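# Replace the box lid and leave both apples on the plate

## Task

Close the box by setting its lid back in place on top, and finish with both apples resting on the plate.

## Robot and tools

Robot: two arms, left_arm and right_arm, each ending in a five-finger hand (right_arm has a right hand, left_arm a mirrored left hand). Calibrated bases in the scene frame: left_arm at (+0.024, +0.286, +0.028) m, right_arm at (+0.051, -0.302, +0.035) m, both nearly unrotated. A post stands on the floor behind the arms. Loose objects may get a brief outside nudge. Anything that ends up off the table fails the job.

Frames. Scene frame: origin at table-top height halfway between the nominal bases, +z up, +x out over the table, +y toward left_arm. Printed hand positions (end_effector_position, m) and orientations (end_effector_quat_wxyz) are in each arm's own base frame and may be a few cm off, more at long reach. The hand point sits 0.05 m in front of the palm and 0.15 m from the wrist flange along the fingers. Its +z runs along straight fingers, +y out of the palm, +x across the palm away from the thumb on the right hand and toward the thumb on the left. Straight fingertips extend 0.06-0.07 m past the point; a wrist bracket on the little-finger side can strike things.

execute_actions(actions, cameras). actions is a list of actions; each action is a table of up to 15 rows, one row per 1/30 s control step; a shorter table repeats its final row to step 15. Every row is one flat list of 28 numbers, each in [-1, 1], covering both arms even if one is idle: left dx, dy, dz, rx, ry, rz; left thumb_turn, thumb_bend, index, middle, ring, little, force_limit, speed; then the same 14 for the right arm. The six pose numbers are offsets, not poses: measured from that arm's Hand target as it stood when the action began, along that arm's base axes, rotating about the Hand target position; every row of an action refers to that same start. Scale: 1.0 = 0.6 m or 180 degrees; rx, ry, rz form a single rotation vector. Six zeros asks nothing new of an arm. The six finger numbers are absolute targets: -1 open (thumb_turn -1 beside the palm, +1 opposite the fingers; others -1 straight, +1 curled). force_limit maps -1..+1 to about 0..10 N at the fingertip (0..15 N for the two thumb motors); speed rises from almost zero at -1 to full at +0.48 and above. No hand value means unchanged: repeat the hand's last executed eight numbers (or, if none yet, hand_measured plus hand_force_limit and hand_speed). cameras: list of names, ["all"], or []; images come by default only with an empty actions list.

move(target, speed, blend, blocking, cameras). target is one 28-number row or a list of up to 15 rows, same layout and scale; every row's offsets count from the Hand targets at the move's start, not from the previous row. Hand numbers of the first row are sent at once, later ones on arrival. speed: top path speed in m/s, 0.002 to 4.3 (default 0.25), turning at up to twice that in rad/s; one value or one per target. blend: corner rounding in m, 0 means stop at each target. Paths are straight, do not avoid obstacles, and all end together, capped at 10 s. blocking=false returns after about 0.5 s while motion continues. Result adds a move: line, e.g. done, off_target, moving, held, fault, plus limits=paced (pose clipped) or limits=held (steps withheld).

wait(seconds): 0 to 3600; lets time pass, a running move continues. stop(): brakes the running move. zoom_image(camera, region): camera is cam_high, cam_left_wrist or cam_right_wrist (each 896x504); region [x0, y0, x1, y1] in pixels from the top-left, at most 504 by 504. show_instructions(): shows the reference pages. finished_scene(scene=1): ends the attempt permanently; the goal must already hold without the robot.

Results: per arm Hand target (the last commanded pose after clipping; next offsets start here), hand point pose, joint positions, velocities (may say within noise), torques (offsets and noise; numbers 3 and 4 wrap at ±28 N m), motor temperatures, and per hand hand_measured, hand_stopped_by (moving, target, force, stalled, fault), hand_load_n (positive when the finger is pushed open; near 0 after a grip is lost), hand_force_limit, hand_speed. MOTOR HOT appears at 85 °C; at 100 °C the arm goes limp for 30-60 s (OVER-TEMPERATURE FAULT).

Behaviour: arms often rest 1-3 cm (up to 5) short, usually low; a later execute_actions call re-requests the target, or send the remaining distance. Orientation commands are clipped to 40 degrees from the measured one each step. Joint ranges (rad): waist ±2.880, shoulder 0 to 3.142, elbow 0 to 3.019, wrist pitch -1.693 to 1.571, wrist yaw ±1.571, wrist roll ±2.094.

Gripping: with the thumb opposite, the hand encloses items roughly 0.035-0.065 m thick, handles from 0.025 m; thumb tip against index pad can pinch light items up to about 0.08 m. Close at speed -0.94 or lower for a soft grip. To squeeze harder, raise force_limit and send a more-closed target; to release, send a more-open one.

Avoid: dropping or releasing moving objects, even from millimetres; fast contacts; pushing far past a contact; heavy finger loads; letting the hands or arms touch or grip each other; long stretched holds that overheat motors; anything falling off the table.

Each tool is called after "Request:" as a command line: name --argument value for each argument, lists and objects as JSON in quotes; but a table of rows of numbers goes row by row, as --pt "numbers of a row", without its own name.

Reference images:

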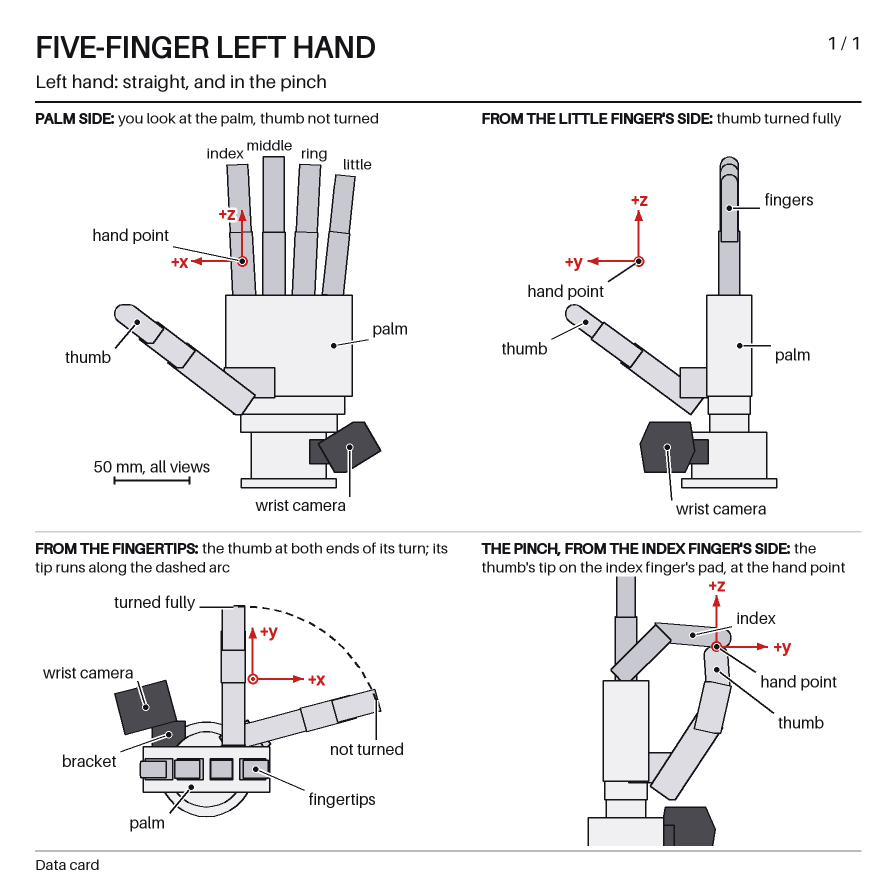

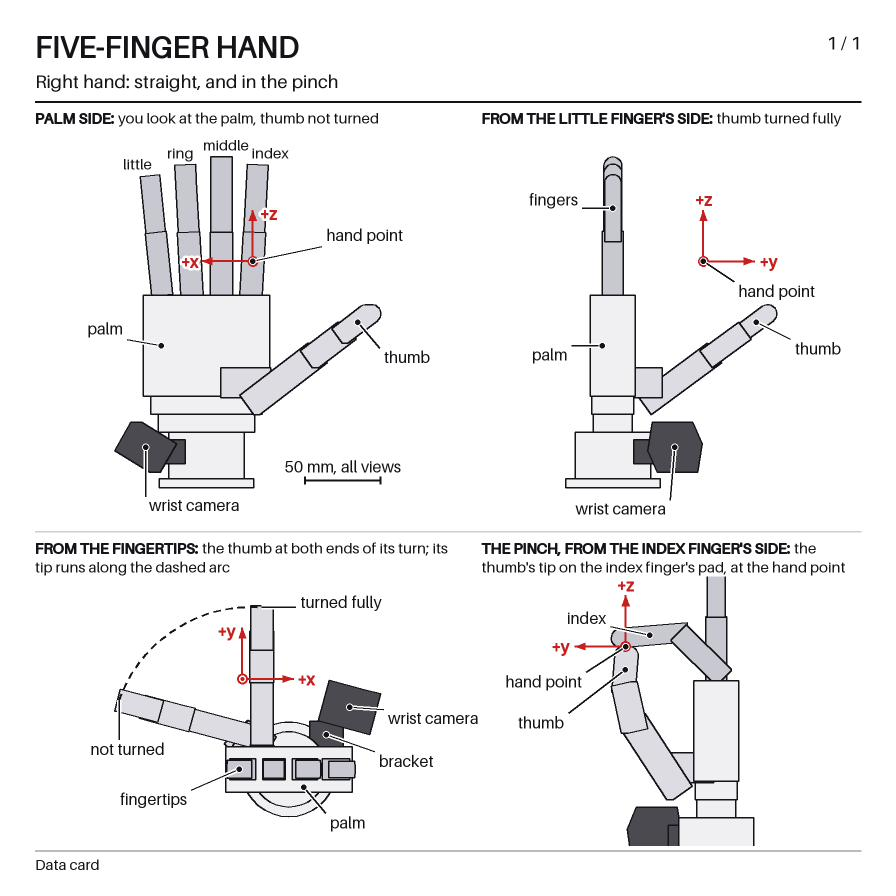

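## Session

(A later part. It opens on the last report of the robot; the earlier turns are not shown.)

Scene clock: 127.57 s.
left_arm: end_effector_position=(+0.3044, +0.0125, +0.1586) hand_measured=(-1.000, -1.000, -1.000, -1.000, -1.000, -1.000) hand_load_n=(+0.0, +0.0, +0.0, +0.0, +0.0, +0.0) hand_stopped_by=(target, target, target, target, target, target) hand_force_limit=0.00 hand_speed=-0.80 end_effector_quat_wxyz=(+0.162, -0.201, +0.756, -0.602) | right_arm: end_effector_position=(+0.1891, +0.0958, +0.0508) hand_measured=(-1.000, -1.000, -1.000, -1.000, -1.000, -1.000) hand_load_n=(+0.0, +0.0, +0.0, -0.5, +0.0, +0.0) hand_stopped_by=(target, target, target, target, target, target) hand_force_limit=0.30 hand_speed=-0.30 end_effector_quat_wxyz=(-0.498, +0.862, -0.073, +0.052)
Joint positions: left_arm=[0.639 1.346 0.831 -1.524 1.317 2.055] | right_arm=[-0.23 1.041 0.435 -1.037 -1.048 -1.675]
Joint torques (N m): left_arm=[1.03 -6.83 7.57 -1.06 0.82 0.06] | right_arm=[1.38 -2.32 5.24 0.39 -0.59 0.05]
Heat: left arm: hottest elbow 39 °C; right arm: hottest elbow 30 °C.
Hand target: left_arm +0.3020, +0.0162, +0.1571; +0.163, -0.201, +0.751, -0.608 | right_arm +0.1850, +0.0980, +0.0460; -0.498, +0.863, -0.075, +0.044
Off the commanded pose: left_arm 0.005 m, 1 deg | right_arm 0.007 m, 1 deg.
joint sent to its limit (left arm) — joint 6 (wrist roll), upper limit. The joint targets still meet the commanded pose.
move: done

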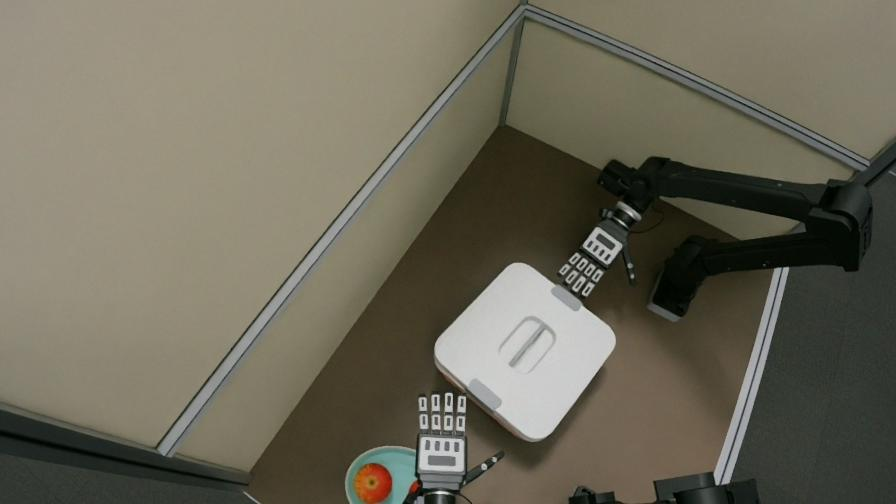

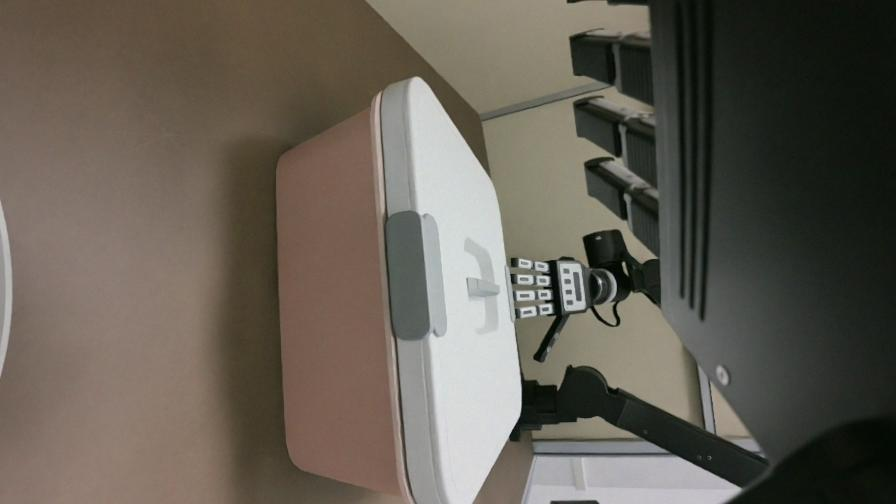

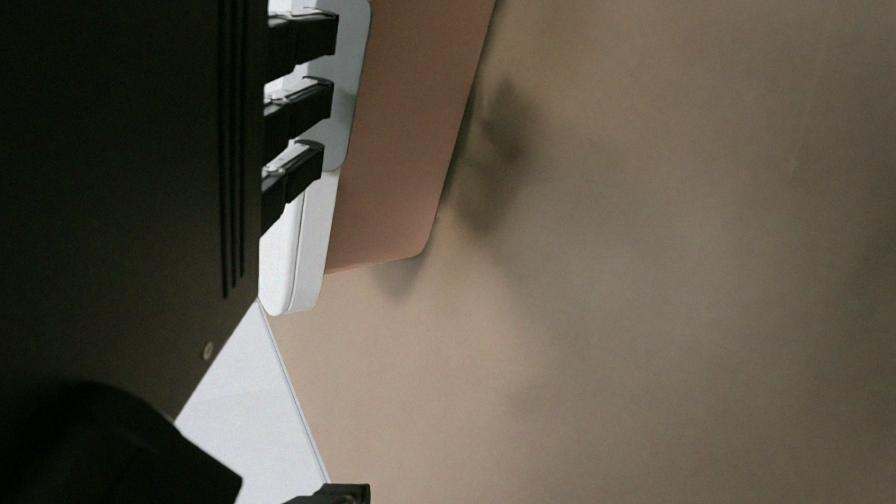

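Request:
move --target '[0,0,0,0,0,0,-1,-1,-1,-1,-1,-1,0,-0.8,0,-0.005,-0.015,0,0,0,-1,-1,-1,-1,-1,-1,0.3,-0.3]' --cameras '["all"]' --speed 0.06

Request:
zoom_image --camera "cam_right_wrist" --region '[260, 0, 460, 200]'

Request:
zoom_image --camera "cam_left_wrist" --region '[350, 60, 510, 220]'

Scene clock: 128.63 s.
left_arm: end_effector_position=(+0.3044, +0.0125, +0.1586) hand_measured=(-1.000, -1.000, -1.000, -1.000, -1.000, -1.000) hand_load_n=(-0.5, +0.0, +0.0, +0.0, +0.0, -0.5) hand_stopped_by=(target, target, target, target, target, target) hand_force_limit=0.00 hand_speed=-0.80 end_effector_quat_wxyz=(+0.162, -0.201, +0.756, -0.602) | right_arm: end_effector_position=(+0.1869, +0.0960, +0.0421) hand_measured=(-1.000, -1.000, -1.000, -1.000, -1.000, -1.000) hand_load_n=(+0.0, +0.0, +0.0, +0.0, -0.5, +0.0) hand_stopped_by=(target, target, target, target, target, target) hand_force_limit=0.30 hand_speed=-0.30 end_effector_quat_wxyz=(-0.499, +0.862, -0.075, +0.044)
Joint positions: left_arm=[0.639 1.346 0.831 -1.524 1.317 2.055] | right_arm=[-0.23 1.075 0.425 -1.016 -1.047 -1.683]
Joint torques (N m): left_arm=[1.08 -6.83 7.57 -1.05 0.82 0.06] | right_arm=[0.26 -2.14 5.08 0.21 -0.58 -0.09]
Heat: left arm: hottest elbow 38 °C; right arm: hottest elbow 30 °C.
Hand target: left_arm +0.3020, +0.0162, +0.1571; +0.163, -0.201, +0.751, -0.608 | right_arm +0.1851, +0.0950, +0.0371; -0.498, +0.863, -0.075, +0.044
Off the commanded pose: left_arm 0.005 m, 1 deg | right_arm 0.005 m, 0 deg.
joint sent to its limit (left arm) — joint 6 (wrist roll), upper limit. The joint targets still meet the commanded pose.
move: done

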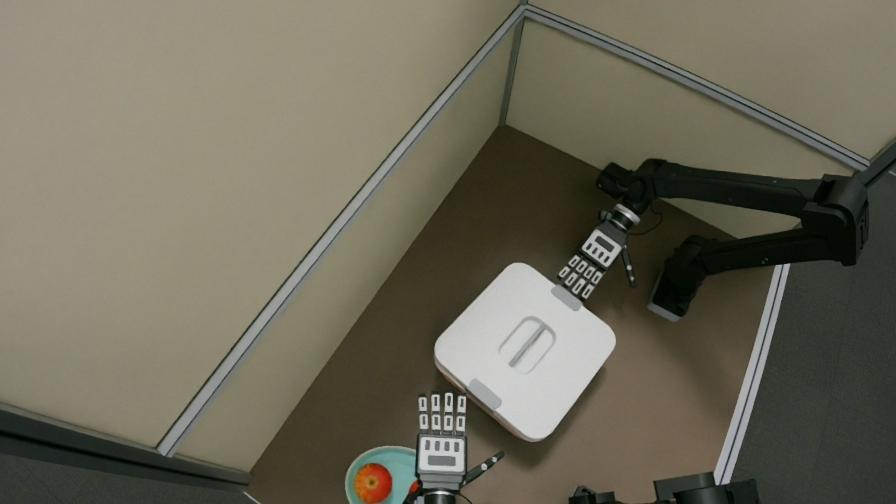

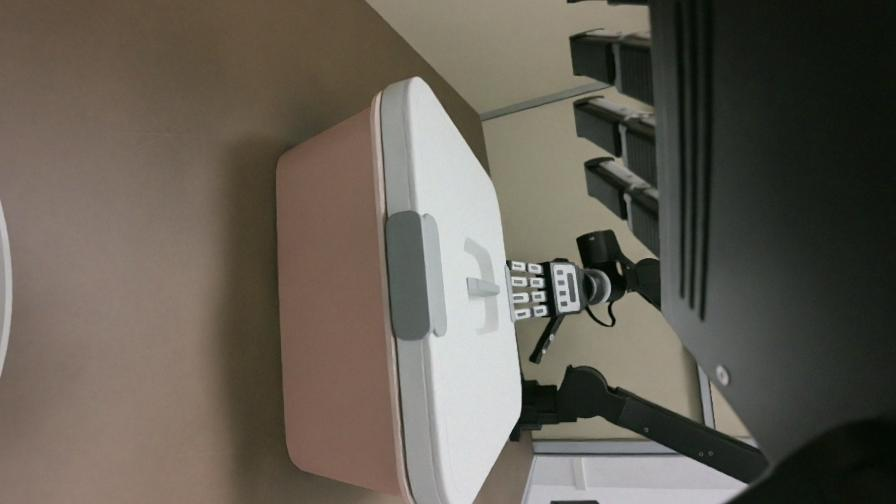

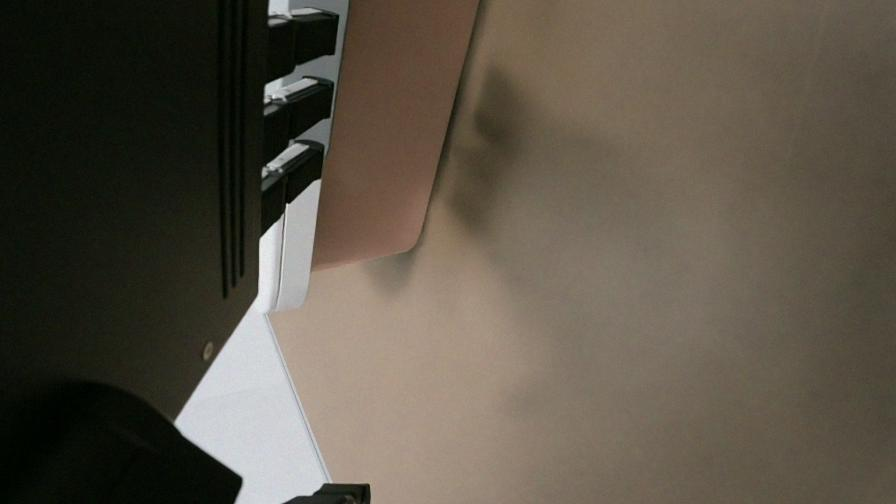

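Scaled by 2.520.

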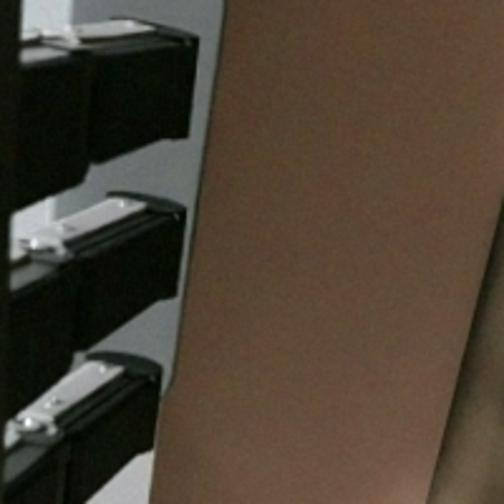

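Scaled by 3.150.

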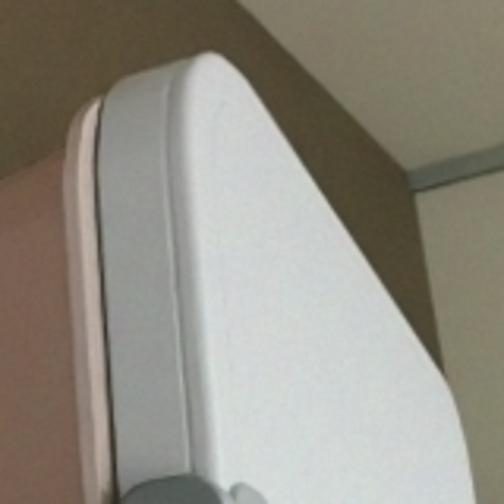

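Request:
move --target '[0,0,0,0,0,0,-1,-1,-1,-1,-1,-1,0,-0.8,0.004,0.022,0.003,0,0,0,-1,-1,-1,-1,-1,-1,0.3,-0.3]' --cameras '["all"]' --speed 0.03

Request:
zoom_image --camera "cam_right_wrist" --region '[260, 0, 460, 200]'

Request:
zoom_image --camera "cam_left_wrist" --region '[350, 60, 510, 220]'

Request:
zoom_image --camera "cam_left_wrist" --region '[360, 340, 520, 500]'

Scene clock: 130.27 s.
left_arm: end_effector_position=(+0.3044, +0.0125, +0.1586) hand_measured=(-1.000, -1.000, -1.000, -1.000, -1.000, -1.000) hand_load_n=(+0.0, +0.0, +0.0, +0.0, +0.0, +0.0) hand_stopped_by=(target, target, target, target, target, target) hand_force_limit=0.00 hand_speed=-0.80 end_effector_quat_wxyz=(+0.162, -0.201, +0.756, -0.602) | right_arm: end_effector_position=(+0.1899, +0.1057, +0.0401) hand_measured=(-1.000, -1.000, -1.000, -1.000, -1.000, -1.000) hand_load_n=(+0.0, +0.0, +0.0, -0.5, +0.0, +0.0) hand_stopped_by=(target, target, target, target, target, target) hand_force_limit=0.30 hand_speed=-0.30 end_effector_quat_wxyz=(-0.498, +0.862, -0.079, +0.043)
Joint positions: left_arm=[0.639 1.346 0.831 -1.524 1.317 2.055] | right_arm=[-0.179 1.058 0.41 -0.925 -1.048 -1.569]
Joint torques (N m): left_arm=[1.03 -6.89 7.57 -1.05 0.83 0.06] | right_arm=[1.44 -4.13 5.26 0.53 -0.67 0.1]
Heat: left arm: hottest elbow 38 °C; right arm: hottest elbow 30 °C.
Hand target: left_arm +0.3020, +0.0162, +0.1571; +0.163, -0.201, +0.751, -0.608 | right_arm +0.1875, +0.1082, +0.0389; -0.498, +0.863, -0.076, +0.044
Off the commanded pose: left_arm 0.005 m, 1 deg | right_arm 0.004 m, 0 deg.
joint sent to its limit (left arm) — joint 6 (wrist roll), upper limit. The joint targets still meet the commanded pose.
move: done

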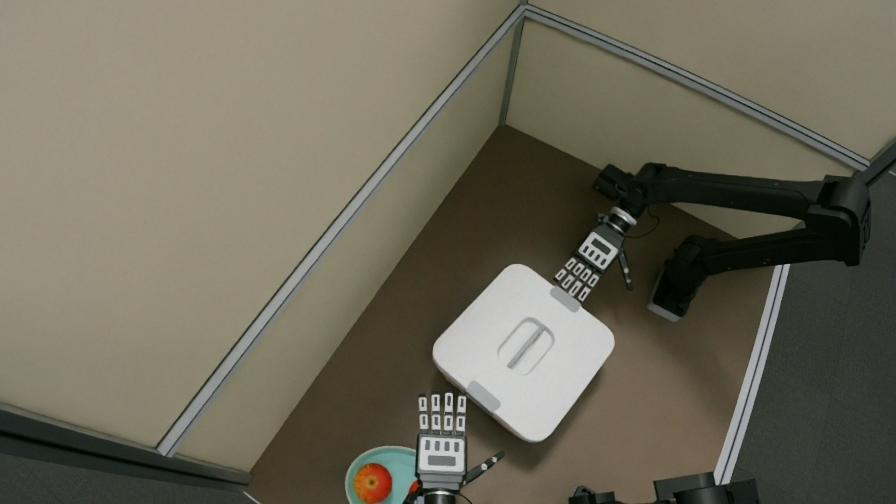

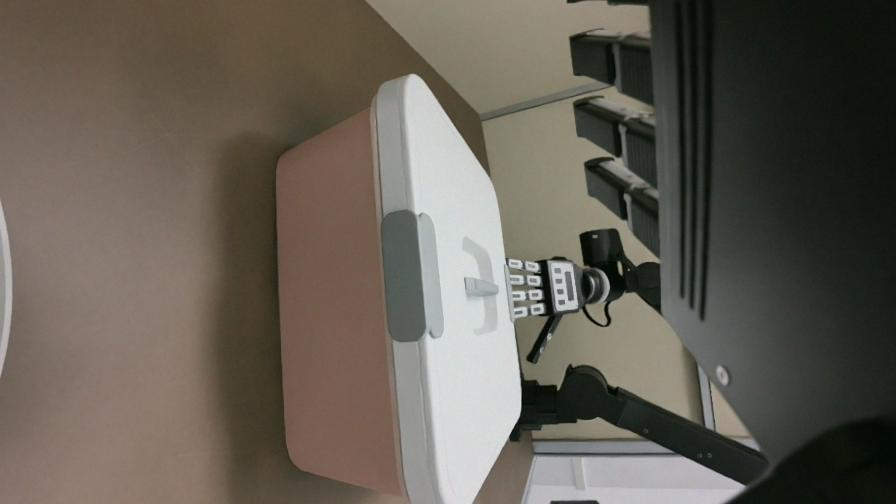

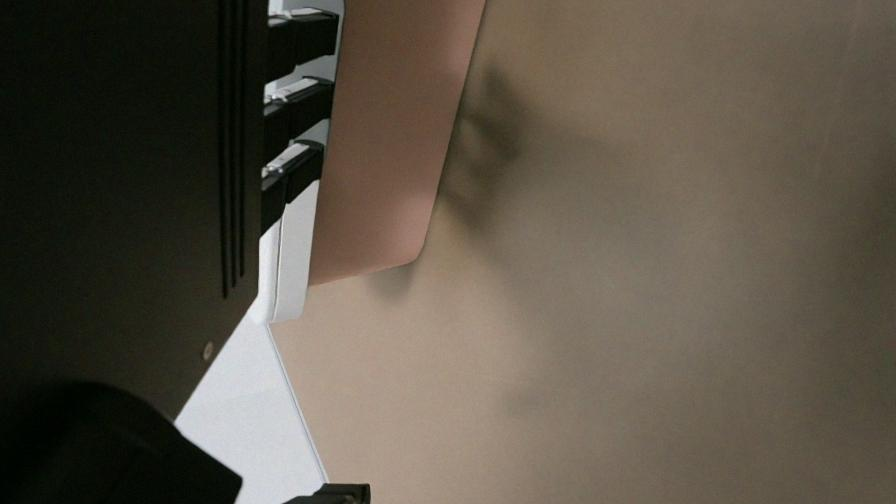

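Scaled by 2.520.

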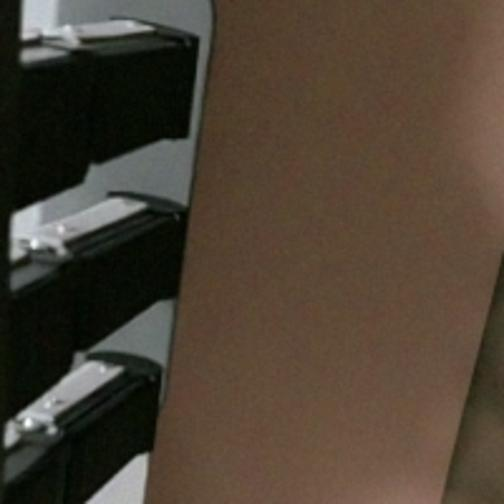

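Scaled by 3.150.

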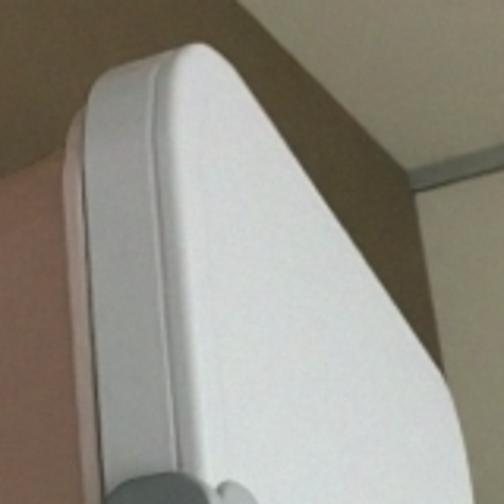

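Scaled by 3.150.

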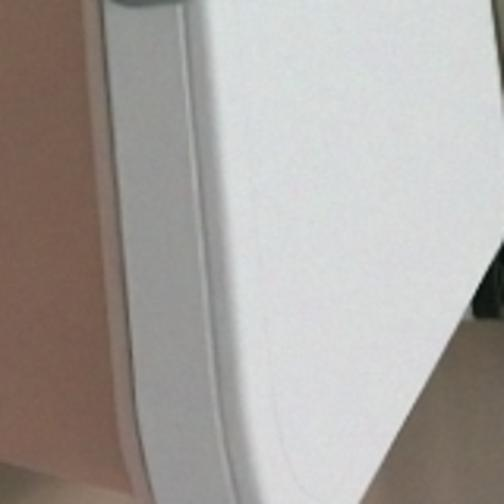

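Request:
move --target '[0,0,0,0,0,0,-1,-1,-1,-1,-1,-1,0,-0.8,0.001,0.006,0.0,0,0,0,-1,-1,-1,-1,-1,-1,0.3,-0.3]' --cameras '["cam_left_wrist","cam_right_wrist"]' --speed 0.03

Request:
zoom_image --camera "cam_left_wrist" --region '[350, 60, 510, 220]'

Request:
zoom_image --camera "cam_left_wrist" --region '[360, 340, 520, 500]'

Scene clock: 131.40 s.
left_arm: end_effector_position=(+0.3044, +0.0125, +0.1586) hand_measured=(-1.000, -1.000, -1.000, -1.000, -1.000, -1.000) hand_load_n=(+0.0, +0.0, +0.0, +0.0, +0.0, +0.0) hand_stopped_by=(target, target, target, target, target, target) hand_force_limit=0.00 hand_speed=-0.80 end_effector_quat_wxyz=(+0.162, -0.201, +0.756, -0.602) | right_arm: end_effector_position=(+0.1911, +0.1094, +0.0405) hand_measured=(-1.000, -1.000, -1.000, -1.000, -1.000, -1.000) hand_load_n=(-0.5, +0.0, +0.0, +0.0, +0.0, +0.0) hand_stopped_by=(target, target, target, target, target, target) hand_force_limit=0.30 hand_speed=-0.30 end_effector_quat_wxyz=(-0.499, +0.862, -0.078, +0.044)
Joint positions: left_arm=[0.639 1.346 0.831 -1.524 1.317 2.055] | right_arm=[-0.16 1.049 0.405 -0.896 -1.048 -1.532]
Joint torques (N m): left_arm=[1.03 -6.83 7.57 -1.03 0.82 0.06] | right_arm=[1.49 -4.37 5.11 0.47 -0.67 0.05]
Heat: left arm: hottest elbow 38 °C; right arm: hottest elbow 30 °C.
Hand target: left_arm +0.3020, +0.0162, +0.1571; +0.163, -0.201, +0.751, -0.608 | right_arm +0.1880, +0.1118, +0.0388; -0.498, +0.863, -0.076, +0.044
Off the commanded pose: left_arm 0.005 m, 1 deg | right_arm 0.004 m, 0 deg.
joint sent to its limit (left arm) — joint 6 (wrist roll), upper limit. The joint targets still meet the commanded pose.
move: done

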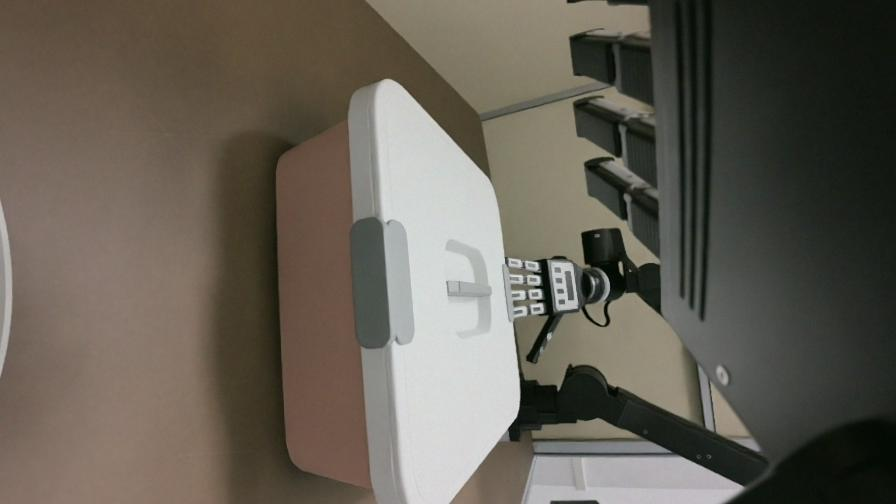

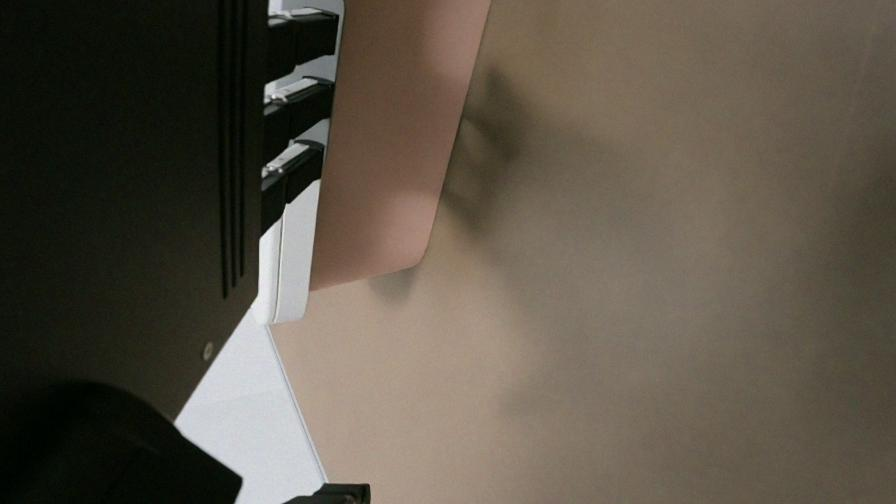

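Scaled by 3.150.

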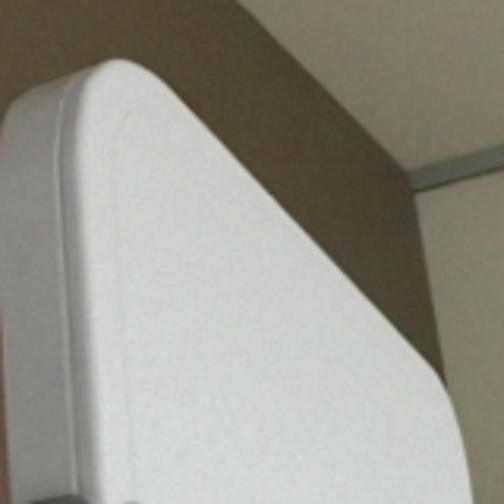

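Scaled by 3.150.

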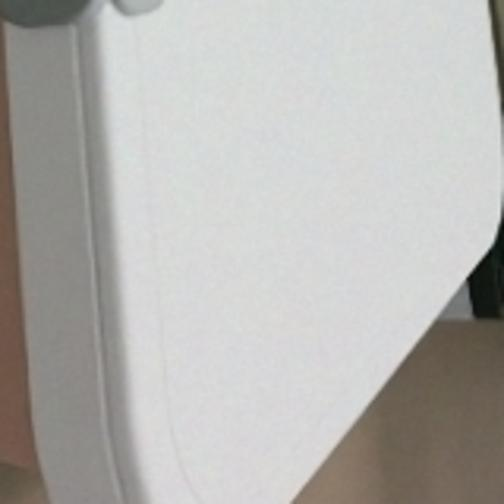

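Request:
move --pt "0 0 0 0 0 0 -1 -1 -1 -1 -1 -1 0 -0.8 -0.02 -0.11 0.02 0 0 0 -1 -1 -1 -1 -1 -1 0.3 -0.3" --pt "0 0 0 0 0 0 -1 -1 -1 -1 -1 -1 0 -0.8 -0.02 -0.13 0.2 0 0 0 -1 -1 -1 -1 -1 -1 0.3 -0.3" --cameras '["all"]' --speed 0.1 --blend 0.02

Request:
zoom_image --camera "cam_high" --region '[420, 230, 640, 460]'

Request:
zoom_image --camera "cam_left_wrist" --region '[260, 60, 540, 500]'

Scene clock: 134.23 s.
left_arm: end_effector_position=(+0.3044, +0.0125, +0.1586) hand_measured=(-1.000, -1.000, -1.000, -1.000, -1.000, -1.000) hand_load_n=(+0.0, +0.0, +0.0, +0.0, +0.0, +0.0) hand_stopped_by=(target, target, target, target, target, target) hand_force_limit=0.00 hand_speed=-0.80 end_effector_quat_wxyz=(+0.162, -0.201, +0.756, -0.602) | right_arm: end_effector_position=(+0.1683, +0.0420, +0.1437) hand_measured=(-1.000, -1.000, -1.000, -1.000, -1.000, -1.000) hand_load_n=(+0.0, +0.0, +0.0, +0.0, +0.0, +0.0) hand_stopped_by=(target, target, target, target, target, target) hand_force_limit=0.30 hand_speed=-0.30 end_effector_quat_wxyz=(-0.476, +0.874, -0.091, +0.039)
Joint positions: left_arm=[0.639 1.346 0.831 -1.524 1.317 2.055] | right_arm=[-0.481 0.973 0.667 -1.687 -0.932 -2.059]
Joint torques (N m): left_arm=[1.03 -6.83 7.57 -1.06 0.82 0.06] | right_arm=[0.32 -3.43 9.35 -1.07 -0.46 0.08]
Heat: left arm: hottest elbow 38 °C; right arm: hottest elbow 30 °C.
Hand target: left_arm +0.3020, +0.0162, +0.1571; +0.163, -0.201, +0.751, -0.608 | right_arm +0.1761, +0.0338, +0.1588; -0.498, +0.863, -0.075, +0.044
Off the commanded pose: left_arm 0.005 m, 1 deg | right_arm 0.019 m, 3 deg.
joint sent to its limit (left arm) — joint 6 (wrist roll), upper limit. The joint targets still meet the commanded pose.
joint sent to its limit (right arm) — joint 4 (wrist pitch), lower limit. The joint targets are off in orientation, not in position.
move: off_target (right_arm)

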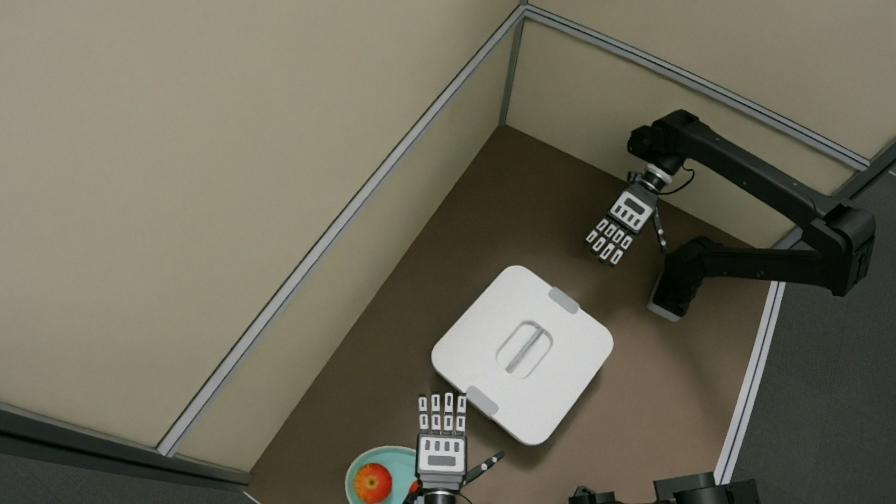

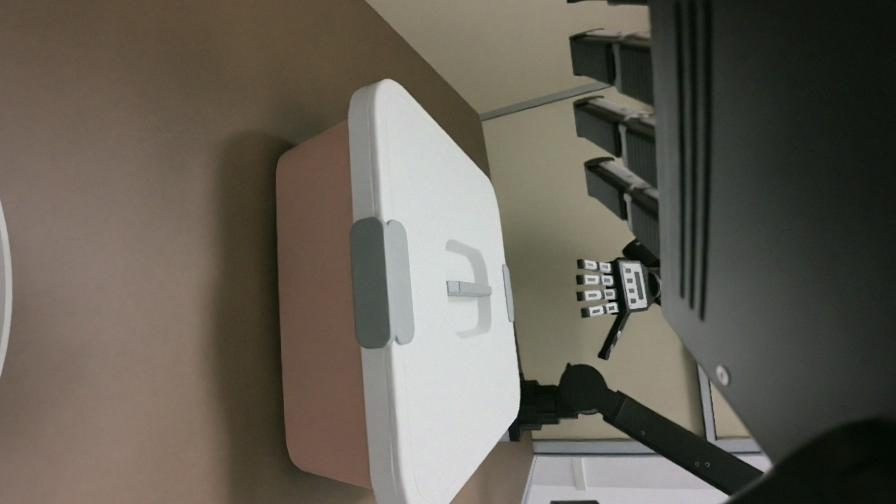

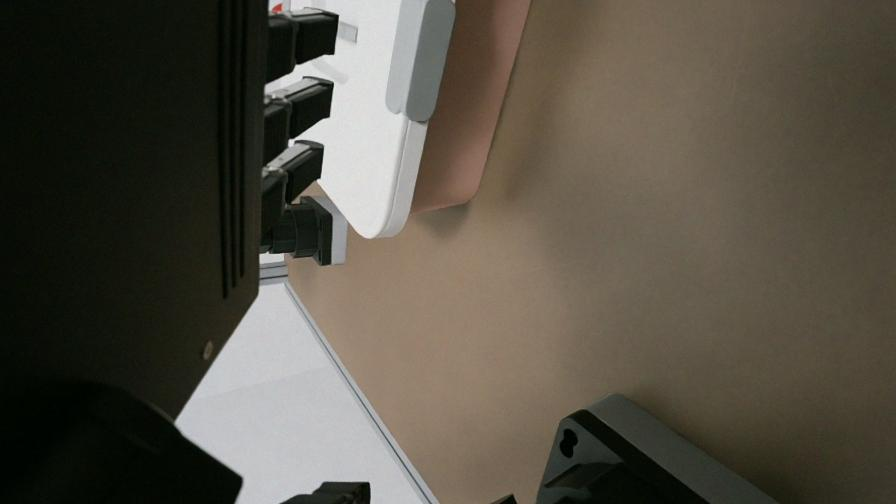

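Scaled by 2.191.

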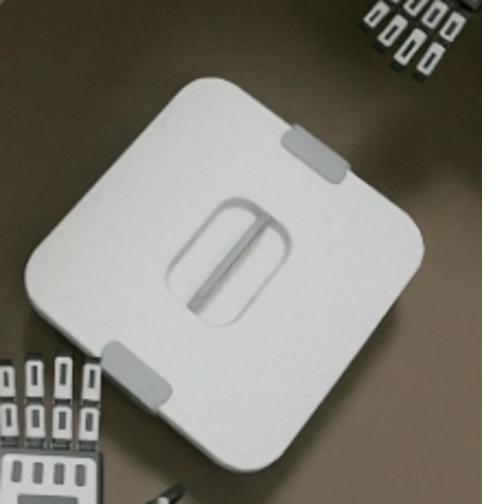

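Scaled by 1.145.

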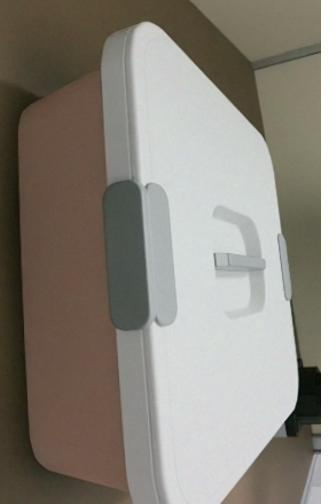

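Request:
move --target '[0,0.0,0.2,0,0,0,-1,-1,-1,-1,-1,-1,0,-0.8,0,0,0.1,0,0,0,-1,-1,-1,-1,-1,-1,0.3,-0.3]' --cameras '["all"]' --speed 0.15

Request:
zoom_image --camera "cam_right_wrist" --region '[340, 0, 600, 260]'

Request:
zoom_image --camera "cam_high" --region '[330, 250, 640, 504]'

Scene clock: 136.17 s.
left_arm: end_effector_position=(+0.2959, +0.0060, +0.2623) hand_measured=(-1.000, -1.000, -1.000, -1.000, -1.000, -1.000) hand_load_n=(-0.5, -0.5, +0.0, +0.0, +0.0, +0.0) hand_stopped_by=(target, target, target, target, target, target) hand_force_limit=0.00 hand_speed=-0.80 end_effector_quat_wxyz=(+0.169, -0.222, +0.756, -0.592) | right_arm: end_effector_position=(+0.1712, +0.0375, +0.2004) hand_measured=(-1.000, -1.000, -1.000, -1.000, -1.000, -1.000) hand_load_n=(+0.0, +0.0, +0.0, +0.0, +0.0, +0.0) hand_stopped_by=(target, target, target, target, target, target) hand_force_limit=0.30 hand_speed=-0.30 end_effector_quat_wxyz=(-0.418, +0.896, -0.130, +0.074)
Joint positions: left_arm=[0.639 1.154 0.979 -1.69 1.317 1.867] | right_arm=[-0.433 0.807 0.791 -1.69 -0.87 -1.779]
Joint torques (N m): left_arm=[0.79 -5.42 12.98 -0.76 0.73 -0.21] | right_arm=[1.32 -2.2 10.39 -0.57 -0.48 0.06]
Heat: left arm: hottest elbow 38 °C; right arm: hottest elbow 30 °C.
Hand target: left_arm +0.3021, +0.0162, +0.2772; +0.163, -0.201, +0.751, -0.608 | right_arm +0.1760, +0.0339, +0.2188; -0.498, +0.863, -0.075, +0.044
Off the commanded pose: left_arm 0.019 m, 3 deg | right_arm 0.019 m, 12 deg.
joint sent to its limit (left arm) — joint 4 (wrist pitch), lower limit. The joint targets are off in orientation, not in position.
joint sent to its limit (right arm) — joint 4 (wrist pitch), lower limit. The joint targets are off in orientation, not in position.
move: off_target (left_arm, right_arm)

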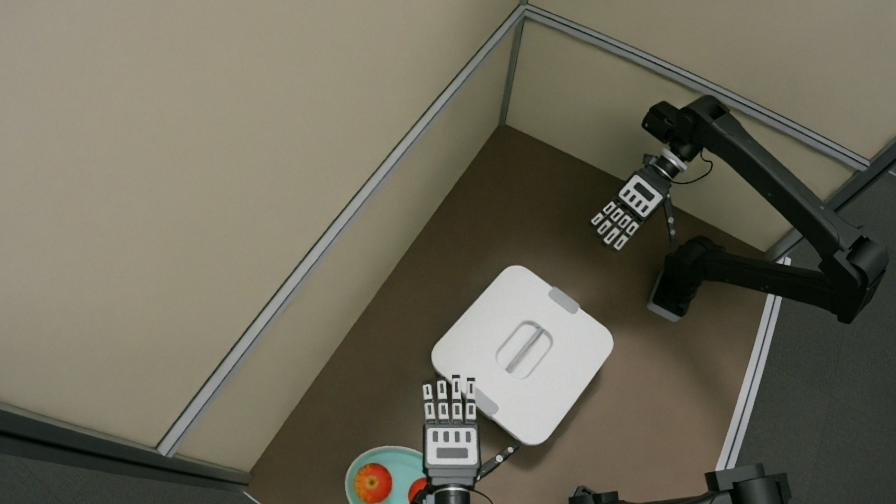

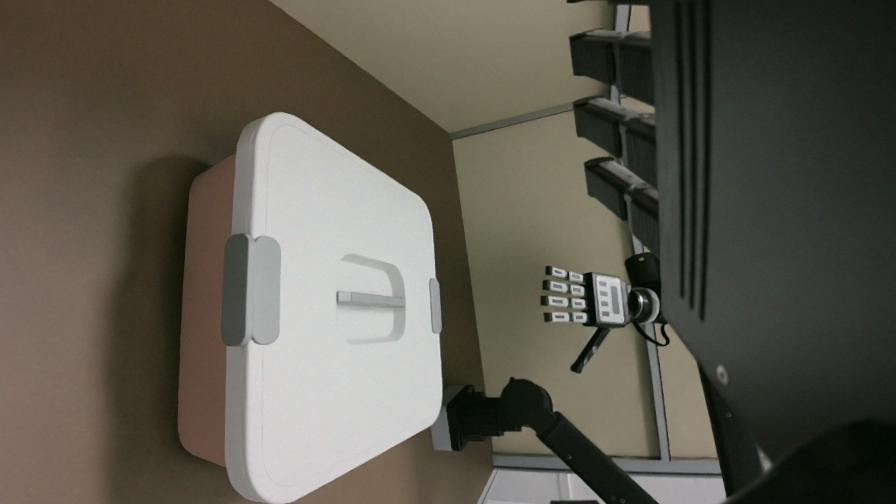

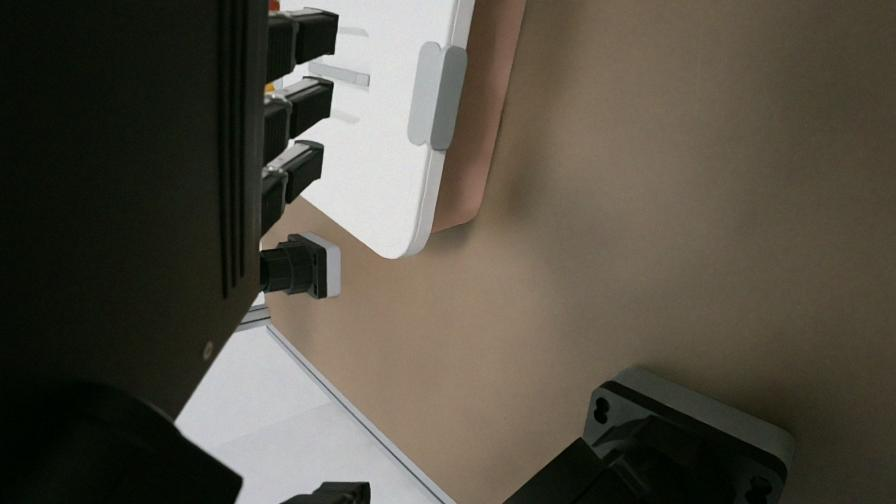

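Scaled by 1.938.

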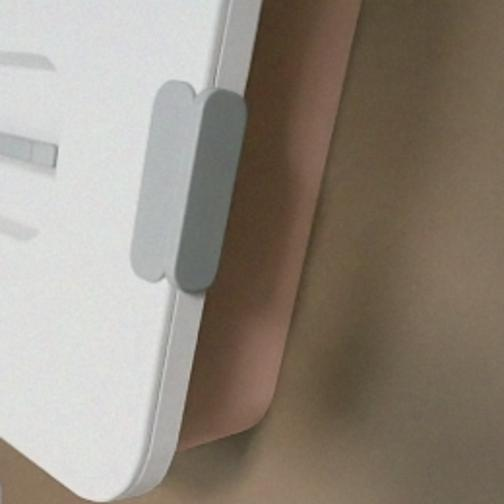

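Scaled by 1.626.

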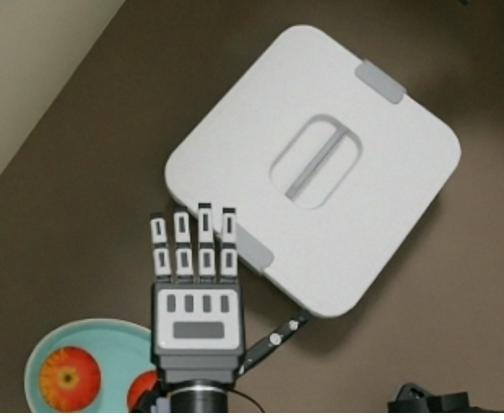

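Request:
finished_scene

The scene is finished: the task was done.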